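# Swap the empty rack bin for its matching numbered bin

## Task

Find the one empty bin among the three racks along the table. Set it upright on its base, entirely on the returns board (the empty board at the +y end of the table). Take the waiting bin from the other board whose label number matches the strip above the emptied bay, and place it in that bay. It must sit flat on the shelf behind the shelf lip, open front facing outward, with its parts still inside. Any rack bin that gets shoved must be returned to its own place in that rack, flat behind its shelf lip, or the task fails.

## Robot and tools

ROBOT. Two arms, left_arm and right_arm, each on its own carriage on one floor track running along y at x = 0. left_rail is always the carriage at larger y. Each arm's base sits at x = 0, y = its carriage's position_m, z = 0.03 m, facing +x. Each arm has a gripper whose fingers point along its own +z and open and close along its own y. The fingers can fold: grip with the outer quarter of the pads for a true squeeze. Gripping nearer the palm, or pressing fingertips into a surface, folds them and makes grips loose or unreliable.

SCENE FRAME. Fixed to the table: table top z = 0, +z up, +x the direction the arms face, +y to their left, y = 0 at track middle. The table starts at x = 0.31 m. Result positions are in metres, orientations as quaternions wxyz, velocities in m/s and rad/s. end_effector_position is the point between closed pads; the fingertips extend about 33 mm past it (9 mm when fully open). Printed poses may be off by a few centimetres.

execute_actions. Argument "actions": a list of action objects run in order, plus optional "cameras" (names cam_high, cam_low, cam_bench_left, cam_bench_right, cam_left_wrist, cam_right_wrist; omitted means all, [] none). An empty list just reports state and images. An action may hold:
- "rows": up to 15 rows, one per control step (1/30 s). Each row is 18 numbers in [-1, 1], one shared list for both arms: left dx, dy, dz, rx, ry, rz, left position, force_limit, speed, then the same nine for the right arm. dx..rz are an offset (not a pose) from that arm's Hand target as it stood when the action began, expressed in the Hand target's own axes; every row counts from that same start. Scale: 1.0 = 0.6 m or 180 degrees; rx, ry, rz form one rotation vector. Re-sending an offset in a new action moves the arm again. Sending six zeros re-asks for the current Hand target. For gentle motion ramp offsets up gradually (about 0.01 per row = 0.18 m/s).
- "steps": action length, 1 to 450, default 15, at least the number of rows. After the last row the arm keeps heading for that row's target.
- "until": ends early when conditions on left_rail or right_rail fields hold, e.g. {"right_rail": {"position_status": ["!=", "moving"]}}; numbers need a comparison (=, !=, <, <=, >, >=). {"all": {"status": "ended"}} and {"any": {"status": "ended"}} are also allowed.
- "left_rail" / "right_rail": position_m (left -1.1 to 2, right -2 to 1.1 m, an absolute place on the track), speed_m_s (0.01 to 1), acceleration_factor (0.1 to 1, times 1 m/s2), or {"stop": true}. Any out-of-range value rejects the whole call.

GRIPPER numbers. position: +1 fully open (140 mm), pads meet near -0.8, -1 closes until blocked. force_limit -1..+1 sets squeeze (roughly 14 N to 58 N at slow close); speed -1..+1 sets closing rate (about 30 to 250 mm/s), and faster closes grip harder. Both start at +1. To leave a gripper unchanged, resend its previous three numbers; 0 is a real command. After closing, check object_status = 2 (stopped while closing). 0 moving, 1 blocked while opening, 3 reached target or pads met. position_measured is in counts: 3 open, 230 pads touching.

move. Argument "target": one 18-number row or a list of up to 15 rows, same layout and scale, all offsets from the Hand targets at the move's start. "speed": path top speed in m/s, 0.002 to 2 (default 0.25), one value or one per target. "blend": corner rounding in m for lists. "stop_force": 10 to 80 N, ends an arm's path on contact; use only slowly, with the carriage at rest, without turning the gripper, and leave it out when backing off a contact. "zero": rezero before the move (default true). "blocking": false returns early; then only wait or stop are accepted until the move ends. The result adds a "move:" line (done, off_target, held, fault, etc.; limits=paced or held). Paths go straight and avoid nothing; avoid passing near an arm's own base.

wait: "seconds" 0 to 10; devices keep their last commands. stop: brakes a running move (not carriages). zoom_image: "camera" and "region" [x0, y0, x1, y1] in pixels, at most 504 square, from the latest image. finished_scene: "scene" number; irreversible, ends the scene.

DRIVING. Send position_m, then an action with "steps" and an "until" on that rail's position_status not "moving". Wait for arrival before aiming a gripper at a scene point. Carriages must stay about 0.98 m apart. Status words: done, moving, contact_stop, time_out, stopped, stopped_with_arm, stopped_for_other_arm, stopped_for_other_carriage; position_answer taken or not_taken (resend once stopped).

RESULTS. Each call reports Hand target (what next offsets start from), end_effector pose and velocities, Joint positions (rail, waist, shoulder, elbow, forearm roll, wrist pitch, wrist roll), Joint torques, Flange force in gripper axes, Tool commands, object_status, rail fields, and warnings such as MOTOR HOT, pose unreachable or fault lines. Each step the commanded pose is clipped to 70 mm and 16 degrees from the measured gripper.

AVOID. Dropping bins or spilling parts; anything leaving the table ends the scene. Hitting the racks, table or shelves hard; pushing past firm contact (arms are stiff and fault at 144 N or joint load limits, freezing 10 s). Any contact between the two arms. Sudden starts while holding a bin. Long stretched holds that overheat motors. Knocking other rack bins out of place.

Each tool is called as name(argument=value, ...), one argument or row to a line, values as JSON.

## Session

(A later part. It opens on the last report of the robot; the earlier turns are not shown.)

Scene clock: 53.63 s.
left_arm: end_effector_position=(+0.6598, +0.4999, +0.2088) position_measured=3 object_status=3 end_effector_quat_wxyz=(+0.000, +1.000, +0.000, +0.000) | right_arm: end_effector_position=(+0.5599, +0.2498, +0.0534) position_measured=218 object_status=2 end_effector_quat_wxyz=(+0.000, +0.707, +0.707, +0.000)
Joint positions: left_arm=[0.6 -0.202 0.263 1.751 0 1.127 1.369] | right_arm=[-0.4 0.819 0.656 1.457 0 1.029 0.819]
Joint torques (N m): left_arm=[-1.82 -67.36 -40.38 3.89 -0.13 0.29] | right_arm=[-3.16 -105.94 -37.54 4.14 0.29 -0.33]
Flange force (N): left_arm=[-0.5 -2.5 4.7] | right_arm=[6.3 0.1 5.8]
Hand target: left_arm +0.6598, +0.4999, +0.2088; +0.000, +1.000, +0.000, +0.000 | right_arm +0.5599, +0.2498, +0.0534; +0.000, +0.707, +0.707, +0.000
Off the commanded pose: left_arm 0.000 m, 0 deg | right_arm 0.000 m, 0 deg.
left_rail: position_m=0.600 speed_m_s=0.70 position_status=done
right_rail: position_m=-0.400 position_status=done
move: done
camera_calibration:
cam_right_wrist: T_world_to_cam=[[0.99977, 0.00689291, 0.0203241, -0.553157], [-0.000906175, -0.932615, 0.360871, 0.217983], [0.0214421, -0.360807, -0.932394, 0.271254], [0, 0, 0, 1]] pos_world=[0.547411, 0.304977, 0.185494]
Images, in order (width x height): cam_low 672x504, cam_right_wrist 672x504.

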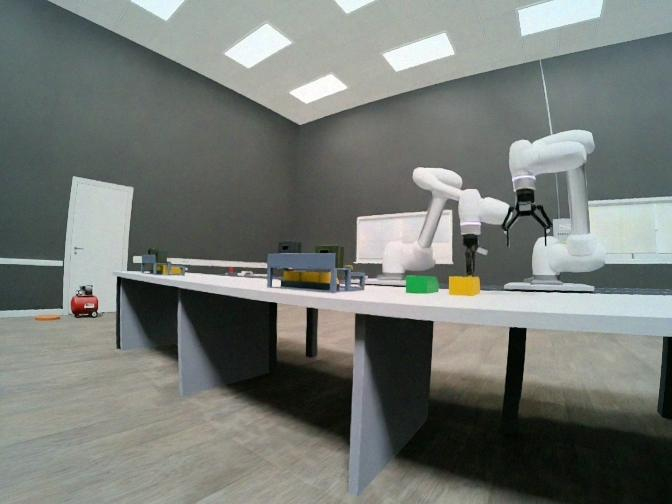

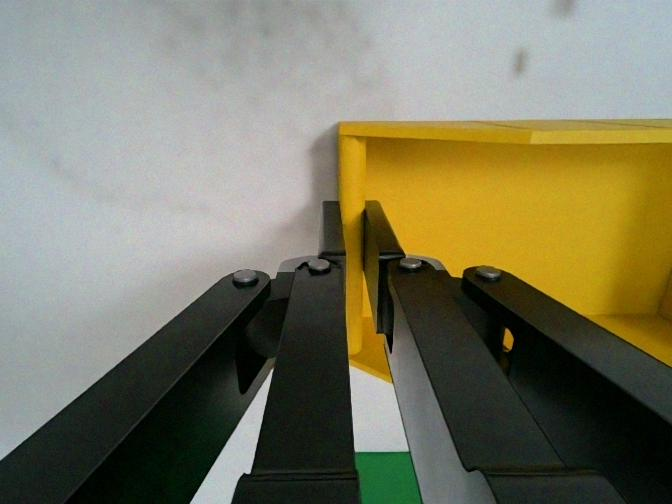

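execute_actions(
  actions=[
    {"rows":[[0,0,0,0,0,0,1,-0.3,-0.6,0,0,0,0,0,0,-0.42,0,-0.8]],"steps":20},
  ],
  cameras=[],
)

move(
  target=[
    [0,0,0,0,0,0,1,-0.3,-0.6,0,0,-0.19,0,0,0,-0.42,0,-0.8],
    [0,0,0,0,0,0,1,-0.3,-0.6,-0.3247,0.011,-0.148,0,0,0,-0.42,0,-0.8],
  ],
  speed=[0.12,0.2],
  blend=[0.01,0],
  cameras=["cam_right_wrist"],
)

Scene clock: 54.83 s.
left_arm: end_effector_position=(+0.6598, +0.4999, +0.2088) position_measured=3 object_status=3 end_effector_quat_wxyz=(+0.000, +1.000, +0.000, +0.000) | right_arm: end_effector_position=(+0.5599, +0.2498, +0.0534) position_measured=182 object_status=3 end_effector_quat_wxyz=(+0.000, +0.707, +0.707, +0.000)
Joint positions: left_arm=[0.6 -0.202 0.263 1.751 0 1.127 1.369] | right_arm=[-0.4 0.819 0.655 1.457 0 1.029 0.819]
Joint torques (N m): left_arm=[-2.06 -67.21 -40.36 3.89 -0.08 0.34] | right_arm=[-3.02 -105.56 -37.25 4.19 0.33 -0.29]
Flange force (N): left_arm=[-0.3 -2.7 4.8] | right_arm=[6.5 0.7 4.8]
Hand target: left_arm +0.6598, +0.4999, +0.2088; +0.000, +1.000, +0.000, +0.000 | right_arm +0.5599, +0.2498, +0.0534; +0.000, +0.707, +0.707, +0.000
Off the commanded pose: left_arm 0.000 m, 0 deg | right_arm 0.000 m, 0 deg.
left_rail: position_m=0.600 speed_m_s=0.70 position_status=done
right_rail: position_m=-0.400 position_status=done
No camera images: "cameras" was empty.

Scene clock: 57.10 s.
left_arm: end_effector_position=(+0.6598, +0.4999, +0.2088) position_measured=3 object_status=3 end_effector_quat_wxyz=(+0.000, +1.000, +0.000, +0.000) | right_arm: end_effector_position=(+0.5665, +0.0549, +0.1422) position_measured=182 object_status=3 end_effector_quat_wxyz=(+0.000, +0.707, +0.707, +0.000)
Joint positions: left_arm=[0.6 -0.202 0.263 1.751 0 1.127 1.369] | right_arm=[-0.4 0.629 0.4 1.693 0 1.048 0.629]
Joint torques (N m): left_arm=[-2.22 -66.86 -40.25 3.92 -0.06 0.29] | right_arm=[-2.94 -81.73 -37.61 4.1 0.35 -0.2]
Flange force (N): left_arm=[-1.0 -3.3 4.2] | right_arm=[5.6 0.6 4.6]
Hand target: left_arm +0.6598, +0.4999, +0.2088; +0.000, +1.000, +0.000, +0.000 | right_arm +0.5665, +0.0549, +0.1422; +0.000, +0.707, +0.707, +0.000
Off the commanded pose: left_arm 0.000 m, 0 deg | right_arm 0.000 m, 0 deg.
left_rail: position_m=0.600 speed_m_s=0.70 position_status=done
right_rail: position_m=-0.400 position_status=done
move: done
camera_calibration:
cam_right_wrist: T_world_to_cam=[[0.999768, 0.0069282, 0.0204177, -0.560145], [-0.000907009, -0.932615, 0.360871, 0.00417751], [0.021542, -0.360806, -0.932392, 0.283533], [0, 0, 0, 1]] pos_world=[0.553911, 0.110077, 0.274294]
Images, in order (width x height): cam_right_wrist 672x504.

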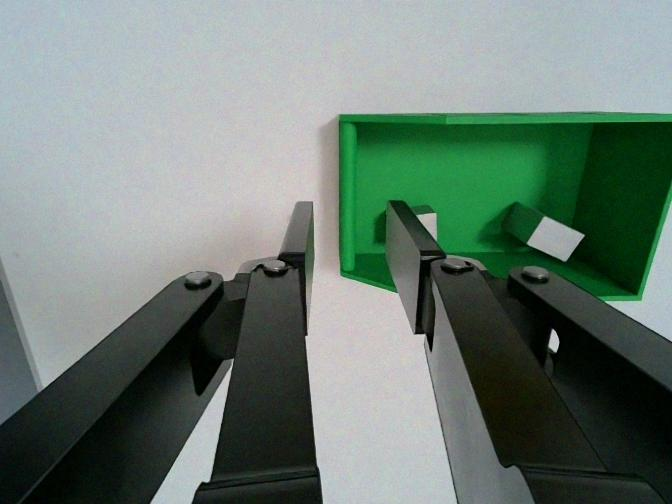

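zoom_image(
  camera="cam_right_wrist",
  region=[320, 90, 520, 320],
)

Scaled by 2.191 from the camera's 672x504 image, which has a finer 960x720 frame.

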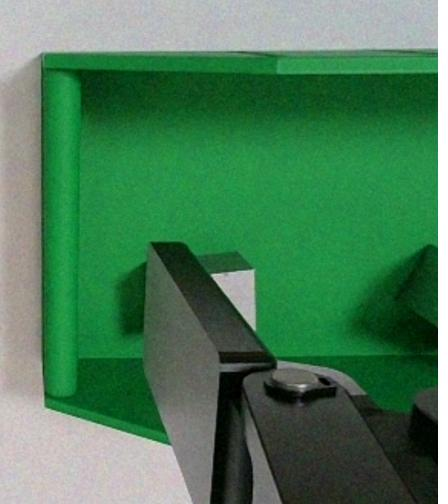

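move(
  target=[0,0,0,0,0,0,1,-0.3,-0.6,0,0,0.075,0,0,0,-0.5,0,-0.8],
  speed=0.1,
  cameras=["cam_right_wrist"],
)

zoom_image(
  camera="cam_right_wrist",
  region=[300, 90, 500, 320],
)

Scene clock: 58.43 s.
left_arm: end_effector_position=(+0.6598, +0.4999, +0.2088) position_measured=3 object_status=3 end_effector_quat_wxyz=(+0.000, +1.000, +0.000, +0.000) | right_arm: end_effector_position=(+0.5665, +0.0550, +0.0972) position_measured=192 object_status=3 end_effector_quat_wxyz=(+0.000, +0.707, +0.707, +0.000)
Joint positions: left_arm=[0.6 -0.202 0.263 1.751 0 1.127 1.369] | right_arm=[-0.4 0.629 0.439 1.729 0 0.974 0.629]
Joint torques (N m): left_arm=[-1.65 -67.3 -40.33 3.95 -0.11 0.27] | right_arm=[-3.34 -84.28 -36.12 4.03 0.3 -0.28]
Flange force (N): left_arm=[-0.8 -2.2 4.7] | right_arm=[6.4 0.1 5.2]
Hand target: left_arm +0.6598, +0.4999, +0.2088; +0.000, +1.000, +0.000, +0.000 | right_arm +0.5665, +0.0550, +0.0972; +0.000, +0.707, +0.707, +0.000
Off the commanded pose: left_arm 0.000 m, 0 deg | right_arm 0.000 m, 0 deg.
left_rail: position_m=0.600 speed_m_s=0.70 position_status=done
right_rail: position_m=-0.400 position_status=done
move: done
camera_calibration:
cam_right_wrist: T_world_to_cam=[[0.99977, 0.00679728, 0.0203607, -0.559303], [-0.00100654, -0.932649, 0.360783, 0.0205536], [0.0214418, -0.36072, -0.932428, 0.241758], [0, 0, 0, 1]] pos_world=[0.554011, 0.110178, 0.229394]
Images, in order (width x height): cam_right_wrist 672x504.

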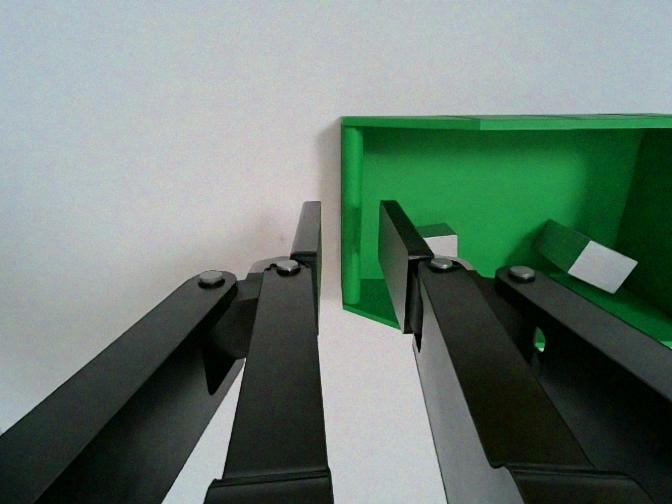

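Scaled by 2.191 from the camera's 672x504 image, which has a finer 960x720 frame.

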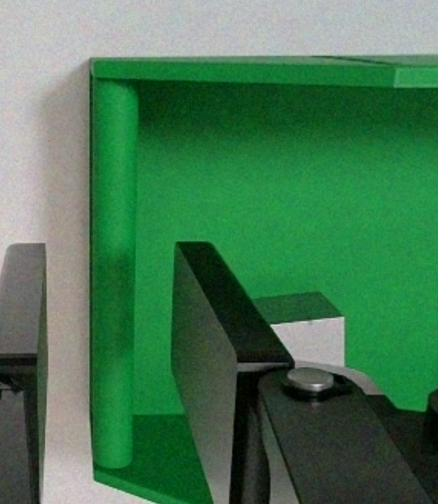

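move(
  target=[0,0,0,0,0,0,1,-0.3,-0.6,0,0.002,0.074,0,0,0,-0.5,0,-0.8],
  speed=0.07,
  cameras=["cam_right_wrist"],
)

zoom_image(
  camera="cam_right_wrist",
  region=[300, 90, 500, 370],
)

Scene clock: 60.17 s.
left_arm: end_effector_position=(+0.6598, +0.4999, +0.2088) position_measured=3 object_status=3 end_effector_quat_wxyz=(+0.000, +1.000, +0.000, +0.000) | right_arm: end_effector_position=(+0.5677, +0.0550, +0.0528) position_measured=192 object_status=3 end_effector_quat_wxyz=(+0.000, +0.707, +0.707, +0.000)
Joint positions: left_arm=[0.6 -0.202 0.263 1.751 0 1.127 1.369] | right_arm=[-0.4 0.628 0.483 1.756 0 0.903 0.628]
Joint torques (N m): left_arm=[-1.99 -67.37 -40.37 3.92 -0.12 0.34] | right_arm=[-2.71 -86.57 -34.04 3.83 0.38 -0.27]
Flange force (N): left_arm=[-0.8 -2.6 4.6] | right_arm=[5.9 0.8 5.7]
Hand target: left_arm +0.6598, +0.4999, +0.2088; +0.000, +1.000, +0.000, +0.000 | right_arm +0.5677, +0.0550, +0.0528; +0.000, +0.707, +0.707, +0.000
Off the commanded pose: left_arm 0.000 m, 0 deg | right_arm 0.000 m, 0 deg.
left_rail: position_m=0.600 speed_m_s=0.70 position_status=done
right_rail: position_m=-0.400 position_status=done
move: done
camera_calibration:
cam_right_wrist: T_world_to_cam=[[0.999768, 0.00692782, 0.0204183, -0.559622], [-0.000905582, -0.932649, 0.360784, 0.0365168], [0.0215426, -0.360719, -0.932426, 0.200275], [0, 0, 0, 1]] pos_world=[0.555211, 0.110177, 0.184994]
Images, in order (width x height): cam_right_wrist 672x504.

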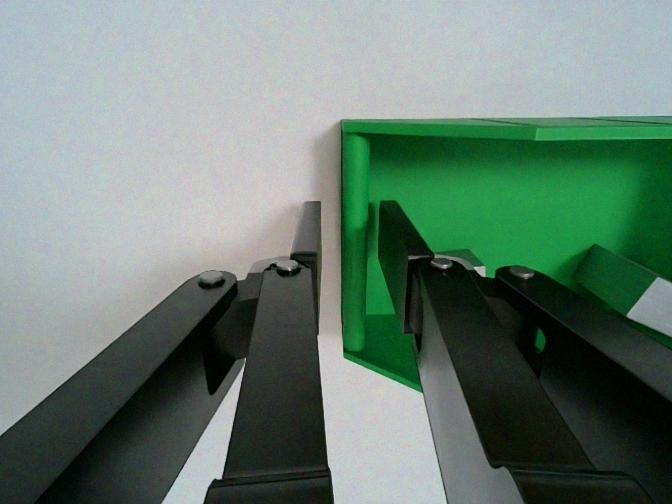

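Scaled by 1.800 from the camera's 672x504 image, which has a finer 960x720 frame.

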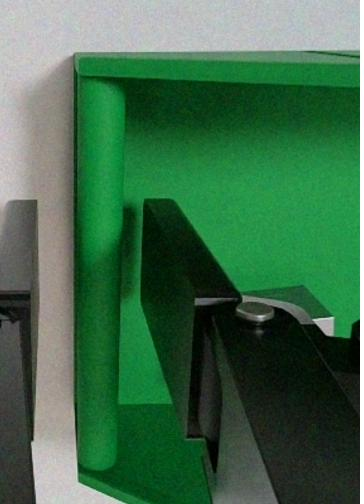

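move(
  target=[0,0,0,0,0,0,1,-0.3,-0.6,0,0.0022,0,0,0,0,-0.5,0,-0.8],
  speed=0.05,
  cameras=[],
)

execute_actions(
  actions=[
    {"rows":[[0,0,0,0,0,0,1,-0.3,-0.6,0,0,0,0,0,0,-1,0.3,-0.9]],"steps":35},
    {"rows":[[0,0,0,0,0,0,1,-0.3,-0.6,0,0,0,0,0,0,-0.98,1,-0.9]],"steps":20},
  ],
  cameras=["cam_right_wrist"],
)

Scene clock: 61.27 s.
left_arm: end_effector_position=(+0.6598, +0.4999, +0.2088) position_measured=3 object_status=3 end_effector_quat_wxyz=(+0.000, +1.000, +0.000, +0.000) | right_arm: end_effector_position=(+0.5690, +0.0550, +0.0528) position_measured=192 object_status=3 end_effector_quat_wxyz=(+0.000, +0.707, +0.707, +0.000)
Joint positions: left_arm=[0.6 -0.202 0.263 1.751 0 1.127 1.369] | right_arm=[-0.4 0.627 0.484 1.754 0 0.903 0.627]
Joint torques (N m): left_arm=[-1.86 -67.11 -40.22 3.96 -0.04 0.32] | right_arm=[-3.51 -86.78 -34.15 3.85 0.34 -0.31]
Flange force (N): left_arm=[-0.7 -2.4 4.4] | right_arm=[6.8 0.1 5.7]
Hand target: left_arm +0.6598, +0.4999, +0.2088; +0.000, +1.000, +0.000, +0.000 | right_arm +0.5690, +0.0550, +0.0528; +0.000, +0.707, +0.707, +0.000
Off the commanded pose: left_arm 0.000 m, 0 deg | right_arm 0.000 m, 0 deg.
left_rail: position_m=0.600 speed_m_s=0.70 position_status=done
right_rail: position_m=-0.400 position_status=done
move: done
No camera images: "cameras" was empty.

Scene clock: 63.30 s.
left_arm: end_effector_position=(+0.6598, +0.4999, +0.2088) position_measured=3 object_status=3 end_effector_quat_wxyz=(+0.000, +1.000, +0.000, +0.000) | right_arm: end_effector_position=(+0.5690, +0.0550, +0.0528) position_measured=219 object_status=2 end_effector_quat_wxyz=(+0.000, +0.707, +0.707, +0.000)
Joint positions: left_arm=[0.6 -0.202 0.263 1.751 0 1.127 1.369] | right_arm=[-0.4 0.627 0.484 1.754 0 0.903 0.627]
Joint torques (N m): left_arm=[-2.22 -67.26 -40.24 3.88 -0.06 0.38] | right_arm=[-4.25 -79.21 -30.95 3.49 -0.23 -0.26]
Flange force (N): left_arm=[-0.6 -2.8 4.4] | right_arm=[6.0 -2.3 -5.0]
Flange force at the end of the 1st action (N): left_arm=[-1.7 -2.5 4.4] | right_arm=[6.7 -1.4 -3.4]
Hand target: left_arm +0.6598, +0.4999, +0.2088; +0.000, +1.000, +0.000, +0.000 | right_arm +0.5690, +0.0550, +0.0528; +0.000, +0.707, +0.707, +0.000
Off the commanded pose: left_arm 0.000 m, 0 deg | right_arm 0.000 m, 0 deg.
left_rail: position_m=0.600 speed_m_s=0.70 position_status=done
right_rail: position_m=-0.400 position_status=done
camera_calibration:
cam_right_wrist: T_world_to_cam=[[0.99977, 0.00689291, 0.0203241, -0.5609], [-0.000906175, -0.932615, 0.360871, 0.0365345], [0.0214421, -0.360807, -0.932394, 0.200214], [0, 0, 0, 1]] pos_world=[0.556511, 0.110177, 0.184894]
Images, in order (width x height): cam_right_wrist 672x504.

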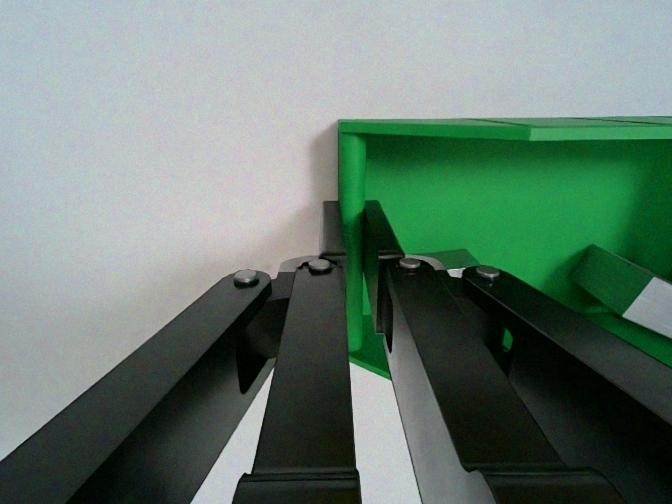

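move(
  target=[0,0,0,0,0,0,1,-0.3,-0.6,0,0,-0.2,0,0,0,-0.98,1,-0.9],
  speed=0.06,
  cameras=["cam_low"],
)

zoom_image(
  camera="cam_low",
  region=[340, 140, 560, 310],
)

Scene clock: 65.73 s.
left_arm: end_effector_position=(+0.6598, +0.4999, +0.2088) position_measured=3 object_status=3 end_effector_quat_wxyz=(+0.000, +1.000, +0.000, +0.000) | right_arm: end_effector_position=(+0.5690, +0.0550, +0.1728) position_measured=219 object_status=2 end_effector_quat_wxyz=(+0.000, +0.707, +0.707, +0.000)
Joint positions: left_arm=[0.6 -0.202 0.263 1.751 0 1.127 1.369] | right_arm=[-0.4 0.627 0.379 1.662 0 1.101 0.627]
Joint torques (N m): left_arm=[-2.11 -67.2 -40.45 3.94 -0.05 0.32] | right_arm=[-3.1 -84.44 -40.97 4.11 0.14 -0.29]
Flange force (N): left_arm=[-0.9 -2.8 4.5] | right_arm=[6.6 0.4 8.8]
Hand target: left_arm +0.6598, +0.4999, +0.2088; +0.000, +1.000, +0.000, +0.000 | right_arm +0.5690, +0.0550, +0.1728; +0.000, +0.707, +0.707, +0.000
Off the commanded pose: left_arm 0.000 m, 0 deg | right_arm 0.000 m, 0 deg.
left_rail: position_m=0.600 speed_m_s=0.70 position_status=done
right_rail: position_m=-0.400 position_status=done
move: done
Images, in order (width x height): cam_low 672x504.

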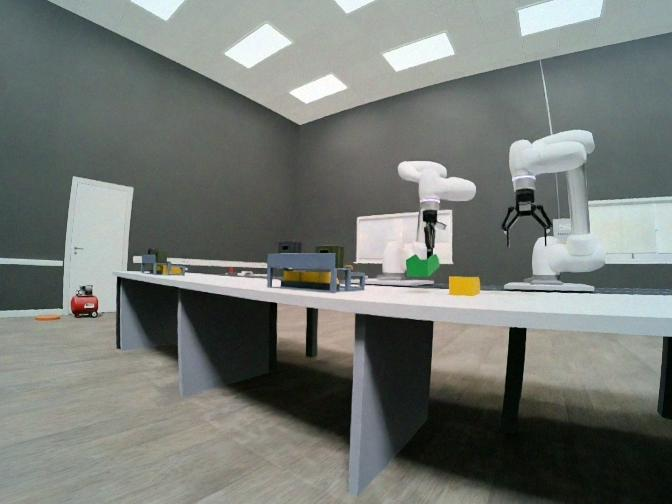

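Scaled by 2.291 from the camera's 672x504 image, which has a finer 960x720 frame.

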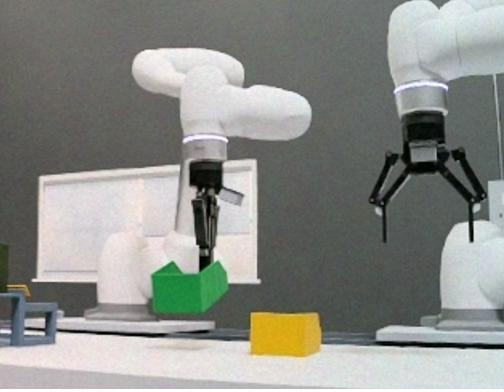

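move(
  target=[0,0.4265,0.08,0,0,0,1,-0.3,-0.6,-0.567,-0.115,-0.03,-0.11,0,0,-0.98,1,-0.9],
  speed=0.15,
  cameras=["cam_low","cam_left_wrist"],
)

zoom_image(
  camera="cam_low",
  region=[280, 140, 560, 310],
)

Scene clock: 68.93 s.
left_arm: end_effector_position=(+0.6598, +0.2440, +0.1609) position_measured=3 object_status=3 end_effector_quat_wxyz=(+0.000, +1.000, +0.000, +0.000) | right_arm: end_effector_position=(+0.5000, -0.2852, +0.1907) position_measured=219 object_status=2 end_effector_quat_wxyz=(+0.122, +0.697, +0.697, +0.122)
Joint positions: left_arm=[0.6 -0.541 0.418 1.628 0 1.096 1.03] | right_arm=[-0.4 0.203 -0.117 2.243 -0.109 0.679 0.276]
Joint torques (N m): left_arm=[-2.45 -82.24 -39.73 3.9 -0.11 0.26] | right_arm=[-2.92 -28.93 -40.51 3.67 -1.38 -0.27]
Flange force (N): left_arm=[0.8 -2.7 4.8] | right_arm=[8.9 -2.6 7.6]
Hand target: left_arm +0.6598, +0.2439, +0.1609; +0.000, +1.000, +0.000, +0.000 | right_arm +0.5000, -0.2852, +0.1908; +0.122, +0.697, +0.697, +0.122
Off the commanded pose: left_arm 0.000 m, 0 deg | right_arm 0.000 m, 0 deg.
left_rail: position_m=0.600 speed_m_s=0.70 position_status=done
right_rail: position_m=-0.400 position_status=done
move: done
camera_calibration:
cam_left_wrist: T_world_to_cam=[[0.00101474, -0.999785, -0.0207196, 0.257047], [-0.936343, -0.00822431, 0.350991, 0.573305], [-0.351086, 0.0190445, -0.93615, 0.523161], [0, 0, 0, 1]] pos_world=[0.720223, 0.251744, 0.293858]
Images, in order (width x height): cam_low 672x504, cam_left_wrist 672x504.

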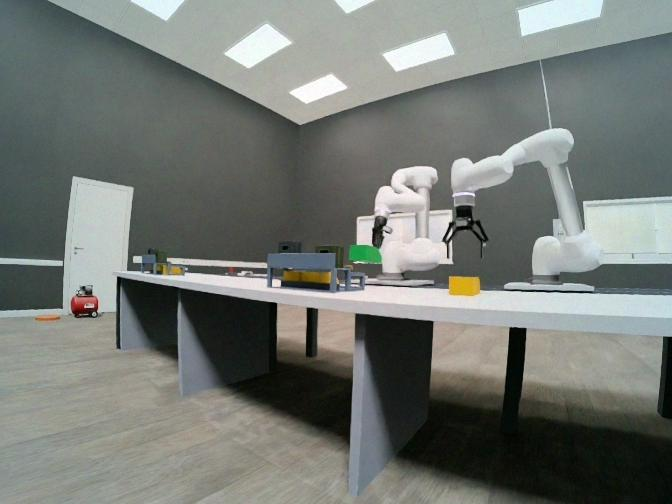

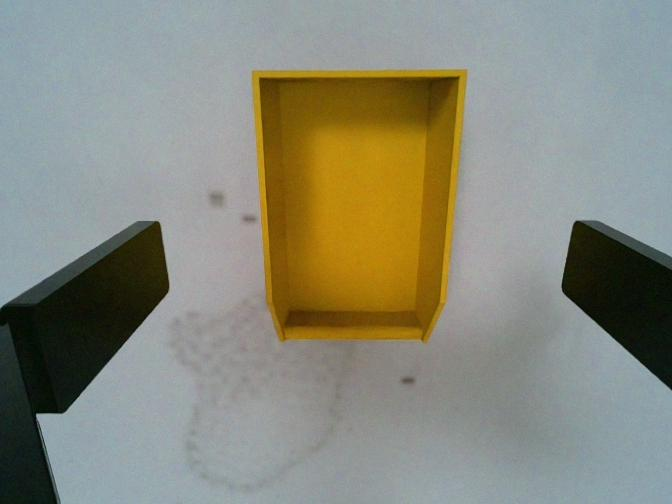

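Scaled by 1.800 from the camera's 672x504 image, which has a finer 960x720 frame.

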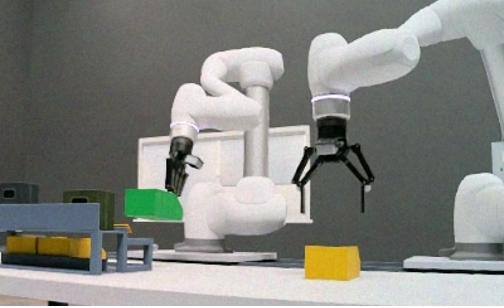

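move(
  target=[0,0,0.1815,0,0,0,1,-0.3,-0.6,-0.023,-0.0231,0.0639,0.0388,0.0055,-0.0182,-0.98,1,-0.9],
  speed=0.12,
  cameras=[],
)

execute_actions(
  actions=[
    {"rows":[[0,0,0,0,0,0,-1,-0.3,-0.9,0,0,0,0,0,0,-0.98,1,-0.9]],"steps":75},
  ],
  cameras=["cam_right_wrist","cam_left_wrist"],
)

Scene clock: 70.70 s.
left_arm: end_effector_position=(+0.6599, +0.2440, +0.0520) position_measured=3 object_status=3 end_effector_quat_wxyz=(+0.000, +1.000, +0.000, +0.000) | right_arm: end_effector_position=(+0.4999, -0.2990, +0.1500) position_measured=219 object_status=2 end_effector_quat_wxyz=(+0.076, +0.681, +0.723, +0.081)
Joint positions: left_arm=[0.6 -0.541 0.512 1.709 0 0.921 1.03] | right_arm=[-0.4 0.143 -0.027 2.225 -0.027 0.721 0.102]
Joint torques (N m): left_arm=[-2.02 -87.04 -35.5 3.47 -0.11 0.33] | right_arm=[-3.17 -37.61 -38.3 3.82 -1 -0.32]
Flange force (N): left_arm=[0.7 -2.0 4.1] | right_arm=[8.8 1.0 9.5]
Hand target: left_arm +0.6598, +0.2440, +0.0520; +0.000, +1.000, +0.000, +0.000 | right_arm +0.4999, -0.2990, +0.1500; +0.076, +0.681, +0.723, +0.081
Off the commanded pose: left_arm 0.000 m, 0 deg | right_arm 0.000 m, 0 deg.
left_rail: position_m=0.600 speed_m_s=0.70 position_status=done
right_rail: position_m=-0.400 position_status=done
move: done
No camera images: "cameras" was empty.

Scene clock: 73.40 s.
left_arm: end_effector_position=(+0.6598, +0.2440, +0.0520) position_measured=76 object_status=2 end_effector_quat_wxyz=(+0.000, +1.000, +0.000, +0.000) | right_arm: end_effector_position=(+0.4999, -0.2990, +0.1500) position_measured=219 object_status=2 end_effector_quat_wxyz=(+0.076, +0.681, +0.723, +0.081)
Joint positions: left_arm=[0.6 -0.541 0.512 1.709 0 0.92 1.03] | right_arm=[-0.4 0.143 -0.027 2.225 -0.027 0.721 0.102]
Joint torques (N m): left_arm=[-2.74 -83.15 -33.78 3.51 -0.29 0.37] | right_arm=[-3.08 -37.01 -38.24 3.79 -0.97 -0.28]
Flange force (N): left_arm=[0.1 -3.5 -0.7] | right_arm=[8.5 0.5 8.6]
Hand target: left_arm +0.6598, +0.2440, +0.0520; +0.000, +1.000, +0.000, +0.000 | right_arm +0.4999, -0.2990, +0.1500; +0.076, +0.681, +0.723, +0.081
Off the commanded pose: left_arm 0.000 m, 0 deg | right_arm 0.000 m, 0 deg.
left_rail: position_m=0.600 speed_m_s=0.70 position_status=done
right_rail: position_m=-0.400 position_status=done
camera_calibration:
cam_left_wrist: T_world_to_cam=[[0.00101474, -0.999785, -0.0207196, 0.254891], [-0.936343, -0.00822431, 0.350991, 0.611528], [-0.351086, 0.0190445, -0.93615, 0.421213], [0, 0, 0, 1]] pos_world=[0.720223, 0.251844, 0.184958]
cam_right_wrist: T_world_to_cam=[[0.968214, 0.0645704, 0.241646, -0.491522], [-0.0252179, -0.935981, 0.351145, -0.316185], [0.24885, -0.346078, -0.904602, 0.0511413], [0, 0, 0, 1]] pos_world=[0.455198, -0.246507, 0.276064]
Images, in order (width x height): cam_left_wrist 672x504, cam_right_wrist 672x504.

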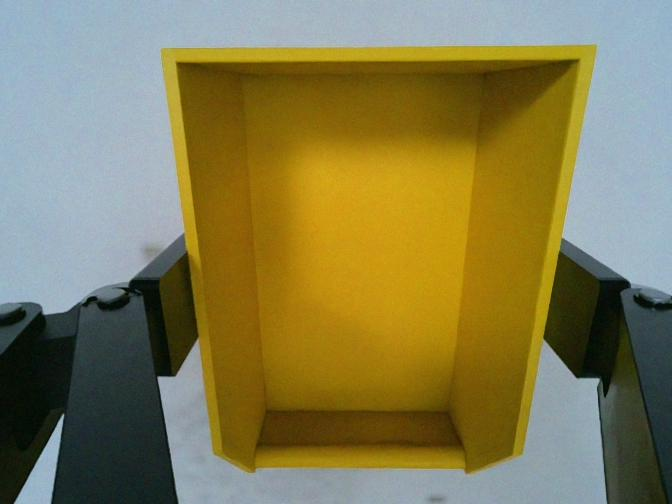

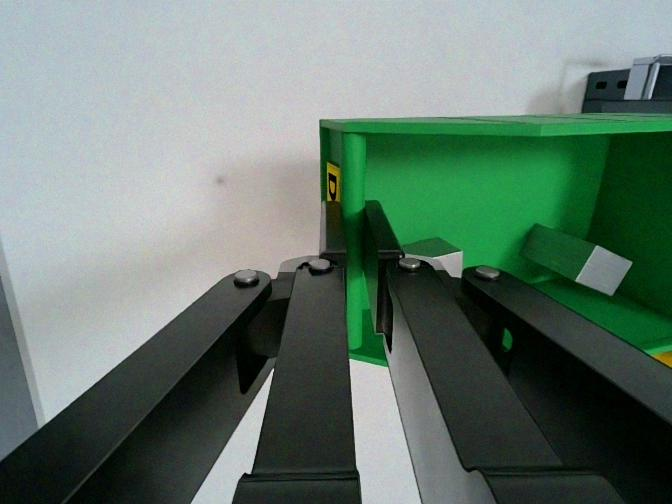

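move(
  target=[
    [0,0,-0.08,0,0,0,-1,-0.3,-0.9,0,0.0364,0.0594,0,0,0,-0.98,1,-0.9],
    [0,0,-0.17,0,0,0,-1,-0.3,-0.9,0,0.1024,0.1152,0,0,0,-0.98,1,-0.9],
    [0,0,-0.28,0,0,0,-1,-0.3,-0.9,0,0.1885,0.1501,0,0,0,-0.98,1,-0.9],
  ],
  speed=0.07,
  blend=[0.01,0.01,0],
  cameras=["cam_right_wrist","cam_low"],
)

zoom_image(
  camera="cam_low",
  region=[240, 180, 440, 310],
)

Scene clock: 76.63 s.
left_arm: end_effector_position=(+0.6598, +0.2440, +0.2199) position_measured=76 object_status=2 end_effector_quat_wxyz=(+0.000, +1.000, +0.000, +0.000) | right_arm: end_effector_position=(+0.6299, -0.2912, +0.0873) position_measured=219 object_status=2 end_effector_quat_wxyz=(+0.076, +0.681, +0.723, +0.081)
Joint positions: left_arm=[0.6 -0.541 0.379 1.57 0 1.193 1.03] | right_arm=[-0.4 0.124 0.242 2.059 -0.024 0.617 0.082]
Joint torques (N m): left_arm=[-2.05 -80.78 -42.02 4.01 -0.03 0.36] | right_arm=[-3.31 -63.98 -35.52 3.54 -0.91 -0.33]
Flange force (N): left_arm=[0.2 -2.6 5.8] | right_arm=[7.2 0.0 10.3]
Hand target: left_arm +0.6598, +0.2440, +0.2200; +0.000, +1.000, +0.000, +0.000 | right_arm +0.6300, -0.2912, +0.0873; +0.076, +0.681, +0.723, +0.081
Off the commanded pose: left_arm 0.000 m, 0 deg | right_arm 0.000 m, 0 deg.
left_rail: position_m=0.600 speed_m_s=0.70 position_status=done
right_rail: position_m=-0.400 position_status=done
move: done
camera_calibration:
cam_right_wrist: T_world_to_cam=[[0.968214, 0.0645704, 0.241646, -0.602742], [-0.0252179, -0.935981, 0.351145, -0.28359], [0.24885, -0.346078, -0.904602, -0.0352283], [0, 0, 0, 1]] pos_world=[0.585198, -0.238707, 0.213364]
Images, in order (width x height): cam_low 672x504, cam_right_wrist 672x504.

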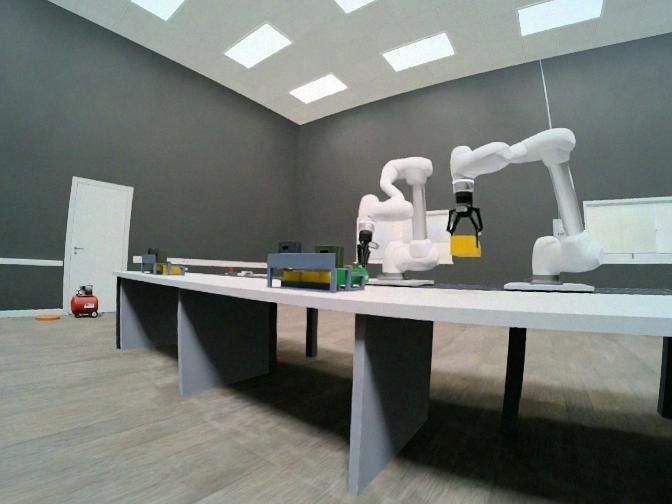

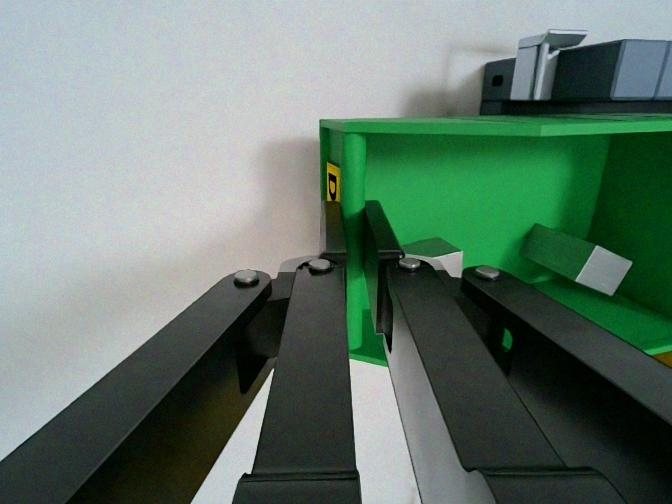

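Scaled by 2.520 from the camera's 672x504 image, which has a finer 960x720 frame.

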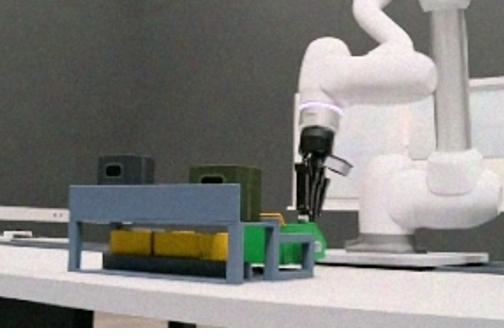

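execute_actions(
  actions=[
    {"left_rail":{"position_m":2.0},"rows":[[0,0,0,0,0,0,-1,-0.3,-0.9,0,0,0,0,0,0,-0.98,1,-0.9]],"steps":140,"until":{"left_rail":{"position_status":["!=","moving"]}}},
  ],
  cameras=["cam_bench_right","cam_bench_left"],
)

zoom_image(
  camera="cam_bench_right",
  region=[520, 260, 672, 420],
)

zoom_image(
  camera="cam_bench_left",
  region=[0, 160, 200, 320],
)

Scene clock: 80.87 s.
left_arm: end_effector_position=(+0.6599, +1.6438, +0.2200) position_measured=76 object_status=2 end_effector_quat_wxyz=(+0.000, +1.000, +0.000, +0.000) | right_arm: end_effector_position=(+0.6299, -0.2912, +0.0873) position_measured=219 object_status=2 end_effector_quat_wxyz=(+0.076, +0.681, +0.723, +0.081)
Joint positions: left_arm=[2 -0.541 0.379 1.57 0 1.193 1.03] | right_arm=[-0.4 0.124 0.242 2.059 -0.024 0.617 0.082]
Joint torques (N m): left_arm=[-2.19 -80.76 -42.16 4.09 -0.09 0.38] | right_arm=[-3.21 -64.15 -35.38 3.52 -0.97 -0.32]
Flange force (N): left_arm=[0.2 -2.5 6.1] | right_arm=[7.0 0.8 10.6]
Hand target: left_arm +0.6598, +1.6438, +0.2200; +0.000, +1.000, +0.000, +0.000 | right_arm +0.6300, -0.2912, +0.0873; +0.076, +0.681, +0.723, +0.081
Off the commanded pose: left_arm 0.000 m, 0 deg | right_arm 0.000 m, 0 deg.
left_rail: position_m=2.000 speed_m_s=0.70 position_status=done
right_rail: position_m=-0.400 position_status=done
Images, in order (width x height): cam_bench_left 672x504, cam_bench_right 672x504.

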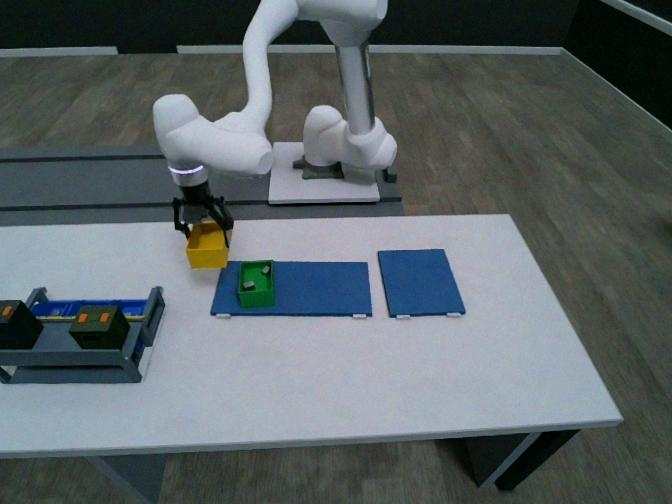

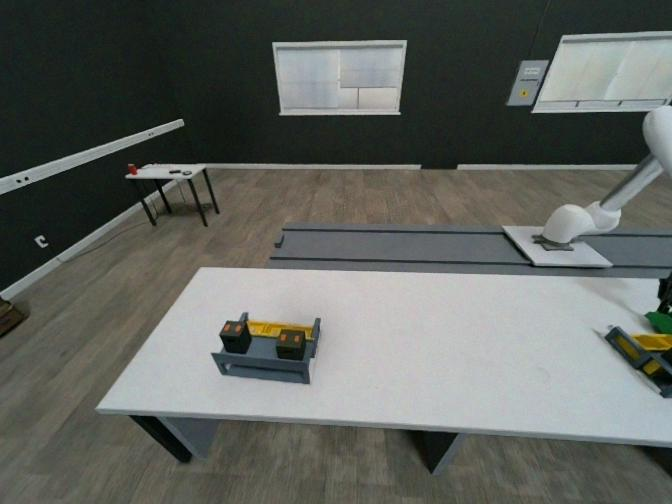

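Scaled by 3.150 from the camera's 672x504 image, which has a finer 960x720 frame.

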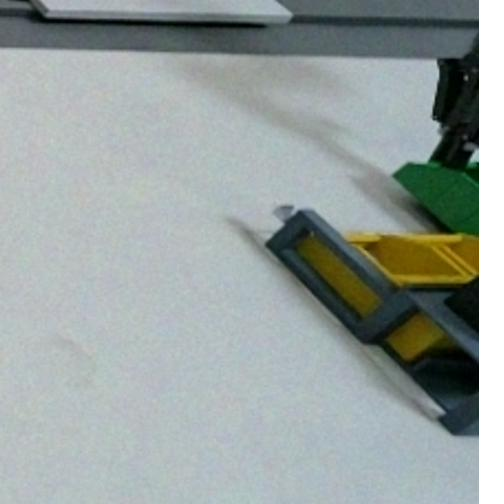

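Scaled by 2.520 from the camera's 672x504 image, which has a finer 960x720 frame.

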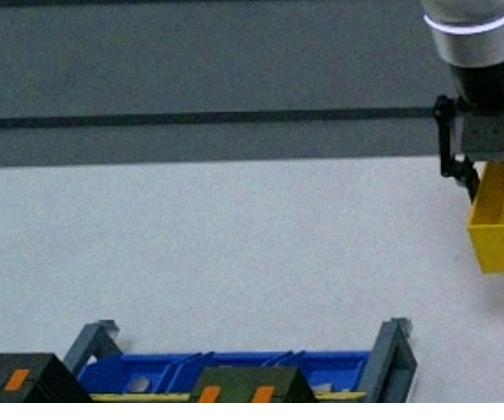

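move(
  target=[0.0253,-0.55,0.0167,0,0,0,-1,-0.3,-0.9,0,0.0952,0.0323,0,0,0,-0.98,1,-0.9],
  speed=0.15,
  cameras=["cam_right_wrist"],
)

move(
  target=[0,-0.5553,0,0,0,0,-1,-0.3,-0.9,0,0,0,0,0,0,-0.98,1,-0.9],
  speed=0.2,
  cameras=["cam_left_wrist","cam_bench_left"],
)

zoom_image(
  camera="cam_left_wrist",
  region=[100, 0, 604, 504],
)

Scene clock: 83.70 s.
left_arm: end_effector_position=(+0.6749, +1.9738, +0.2098) position_measured=76 object_status=2 end_effector_quat_wxyz=(+0.000, +1.000, +0.000, +0.000) | right_arm: end_effector_position=(+0.6898, -0.2876, +0.0811) position_measured=219 object_status=2 end_effector_quat_wxyz=(+0.076, +0.681, +0.723, +0.081)
Joint positions: left_arm=[2 -0.09 0.275 1.734 0 1.133 1.481] | right_arm=[-0.4 0.118 0.329 1.951 -0.021 0.638 0.074]
Joint torques (N m): left_arm=[-1.89 -69.38 -41.17 3.77 -0.05 0.3] | right_arm=[-3.12 -73.93 -36.05 3.56 -1 -0.32]
Flange force (N): left_arm=[-1.3 -2.4 5.8] | right_arm=[6.1 0.9 10.3]
Hand target: left_arm +0.6750, +1.9738, +0.2099; +0.000, +1.000, +0.000, +0.000 | right_arm +0.6898, -0.2876, +0.0811; +0.076, +0.681, +0.723, +0.081
Off the commanded pose: left_arm 0.000 m, 0 deg | right_arm 0.000 m, 0 deg.
left_rail: position_m=2.000 speed_m_s=0.70 position_status=done
right_rail: position_m=-0.400 position_status=done
move: done
camera_calibration:
cam_right_wrist: T_world_to_cam=[[0.968214, 0.0645704, 0.241646, -0.659472], [-0.0252179, -0.935981, 0.351145, -0.276532], [0.24885, -0.346078, -0.904602, -0.0544971], [0, 0, 0, 1]] pos_world=[0.645098, -0.235107, 0.207164]
Images, in order (width x height): cam_right_wrist 672x504.

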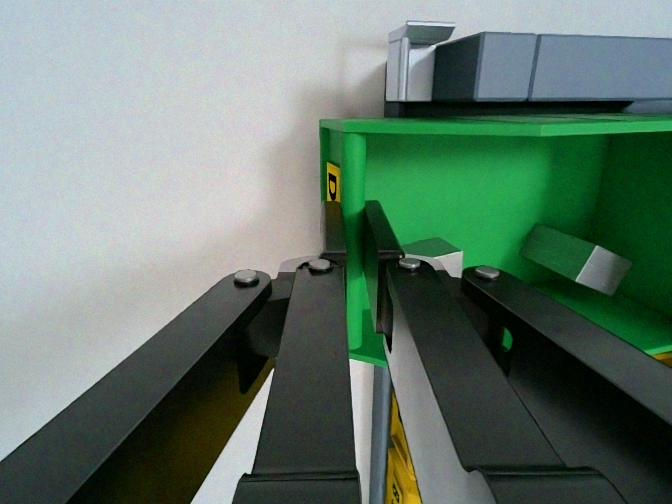

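Scene clock: 85.73 s.
left_arm: end_effector_position=(+0.6750, +2.3069, +0.2099) position_measured=76 object_status=2 end_effector_quat_wxyz=(+0.000, +1.000, +0.000, +0.000) | right_arm: end_effector_position=(+0.6898, -0.2876, +0.0811) position_measured=219 object_status=2 end_effector_quat_wxyz=(+0.076, +0.681, +0.723, +0.081)
Joint positions: left_arm=[2 0.381 0.373 1.598 0 1.171 1.951] | right_arm=[-0.4 0.118 0.329 1.951 -0.021 0.638 0.074]
Joint torques (N m): left_arm=[-2.48 -80.16 -41.76 4 -0.09 0.25] | right_arm=[-2.65 -74 -35.89 3.59 -1.04 -0.28]
Flange force (N): left_arm=[-2.0 -2.4 5.9] | right_arm=[5.3 1.4 10.2]
Hand target: left_arm +0.6750, +2.3070, +0.2099; +0.000, +1.000, +0.000, +0.000 | right_arm +0.6898, -0.2876, +0.0811; +0.076, +0.681, +0.723, +0.081
Off the commanded pose: left_arm 0.000 m, 0 deg | right_arm 0.000 m, 0 deg.
left_rail: position_m=2.000 speed_m_s=0.70 position_status=done
right_rail: position_m=-0.400 position_status=done
move: done
camera_calibration:
cam_left_wrist: T_world_to_cam=[[0.000980339, -0.999783, -0.0208135, 2.32066], [-0.936343, -0.00822504, 0.35099, 0.587307], [-0.351085, 0.0191444, -0.936148, 0.534848], [0, 0, 0, 1]] pos_world=[0.735423, 2.31474, 0.342858]
Images, in order (width x height): cam_bench_left 672x504, cam_left_wrist 672x504.

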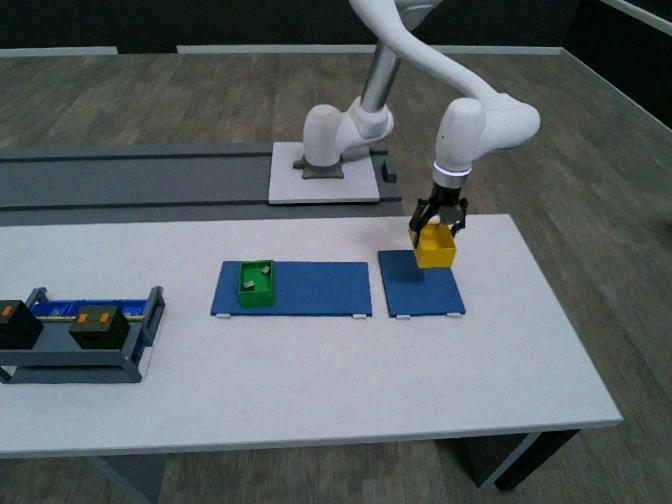

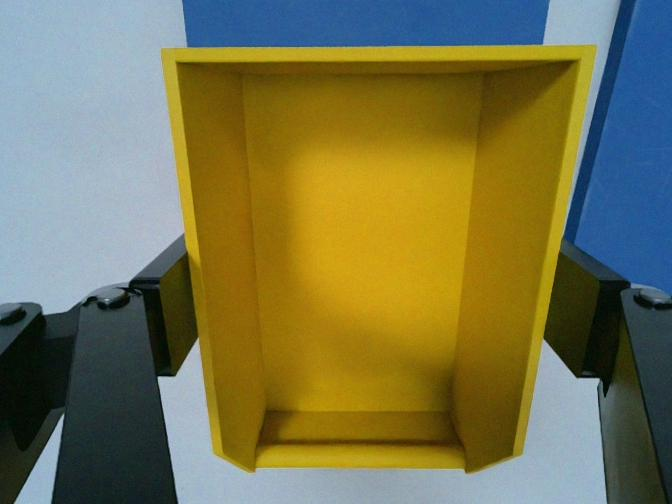

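Scaled by 1.000.

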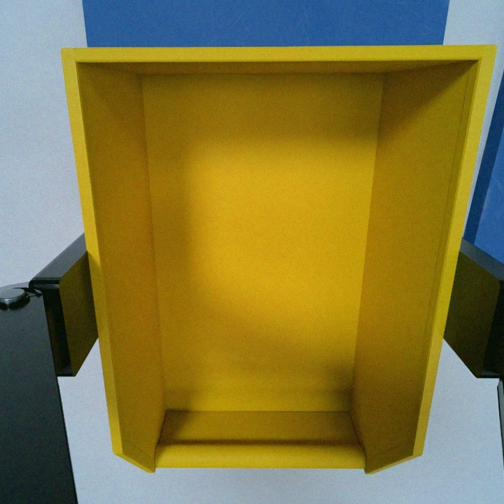

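move(
  target=[0.0133,0,0.2233,0,0,0,-1,-0.3,-0.9,0,0,0,0,0,0,-0.98,1,-0.9],
  speed=0.12,
  cameras=["cam_left_wrist","cam_bench_left"],
)

zoom_image(
  camera="cam_bench_left",
  region=[350, 200, 500, 340],
)

Scene clock: 87.73 s.
left_arm: end_effector_position=(+0.6830, +2.3069, +0.0759) position_measured=76 object_status=2 end_effector_quat_wxyz=(+0.000, +1.000, +0.000, +0.000) | right_arm: end_effector_position=(+0.6898, -0.2876, +0.0811) position_measured=219 object_status=2 end_effector_quat_wxyz=(+0.076, +0.681, +0.723, +0.081)
Joint positions: left_arm=[2 0.377 0.488 1.695 0 0.958 1.948] | right_arm=[-0.4 0.118 0.329 1.951 -0.021 0.638 0.074]
Joint torques (N m): left_arm=[-2.24 -87.39 -37.35 3.52 -0.09 0.36] | right_arm=[-3.42 -74.15 -36.24 3.64 -1.01 -0.38]
Flange force (N): left_arm=[-1.1 -2.2 6.7] | right_arm=[6.9 0.1 10.8]
Hand target: left_arm +0.6830, +2.3070, +0.0759; +0.000, +1.000, +0.000, +0.000 | right_arm +0.6898, -0.2876, +0.0811; +0.076, +0.681, +0.723, +0.081
Off the commanded pose: left_arm 0.000 m, 0 deg | right_arm 0.000 m, 0 deg.
left_rail: position_m=2.000 speed_m_s=0.70 position_status=done
right_rail: position_m=-0.400 position_status=done
move: done
camera_calibration:
cam_left_wrist: T_world_to_cam=[[0.00101568, -0.999785, -0.0207195, 2.31782], [-0.936376, -0.00822336, 0.350903, 0.641834], [-0.350998, 0.0190448, -0.936182, 0.41248], [0, 0, 0, 1]] pos_world=[0.743423, 2.31474, 0.208959]
Images, in order (width x height): cam_bench_left 672x504, cam_left_wrist 672x504.

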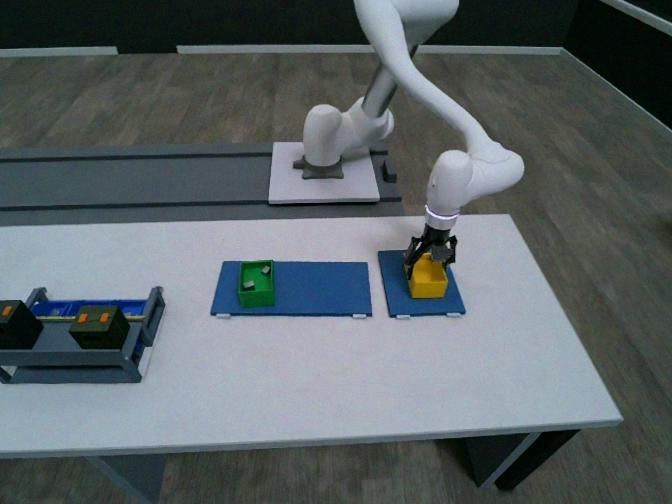

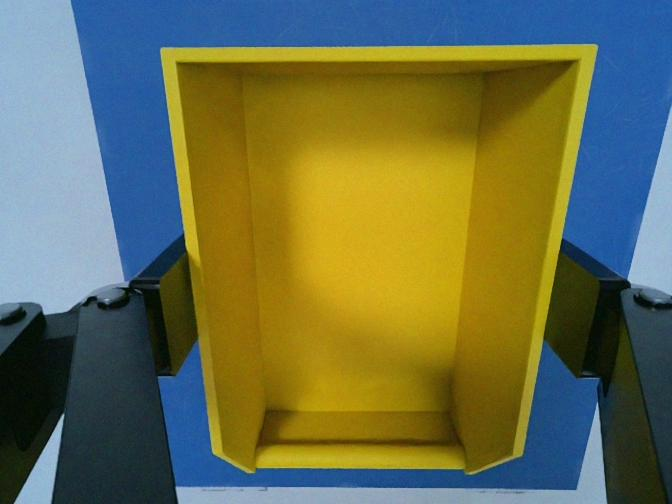

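Scaled by 3.360 from the camera's 672x504 image, which has a finer 960x720 frame.

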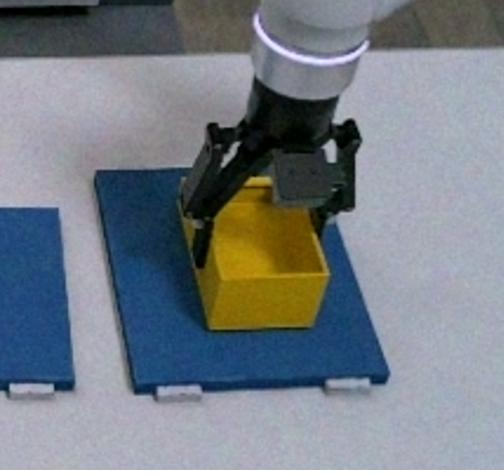

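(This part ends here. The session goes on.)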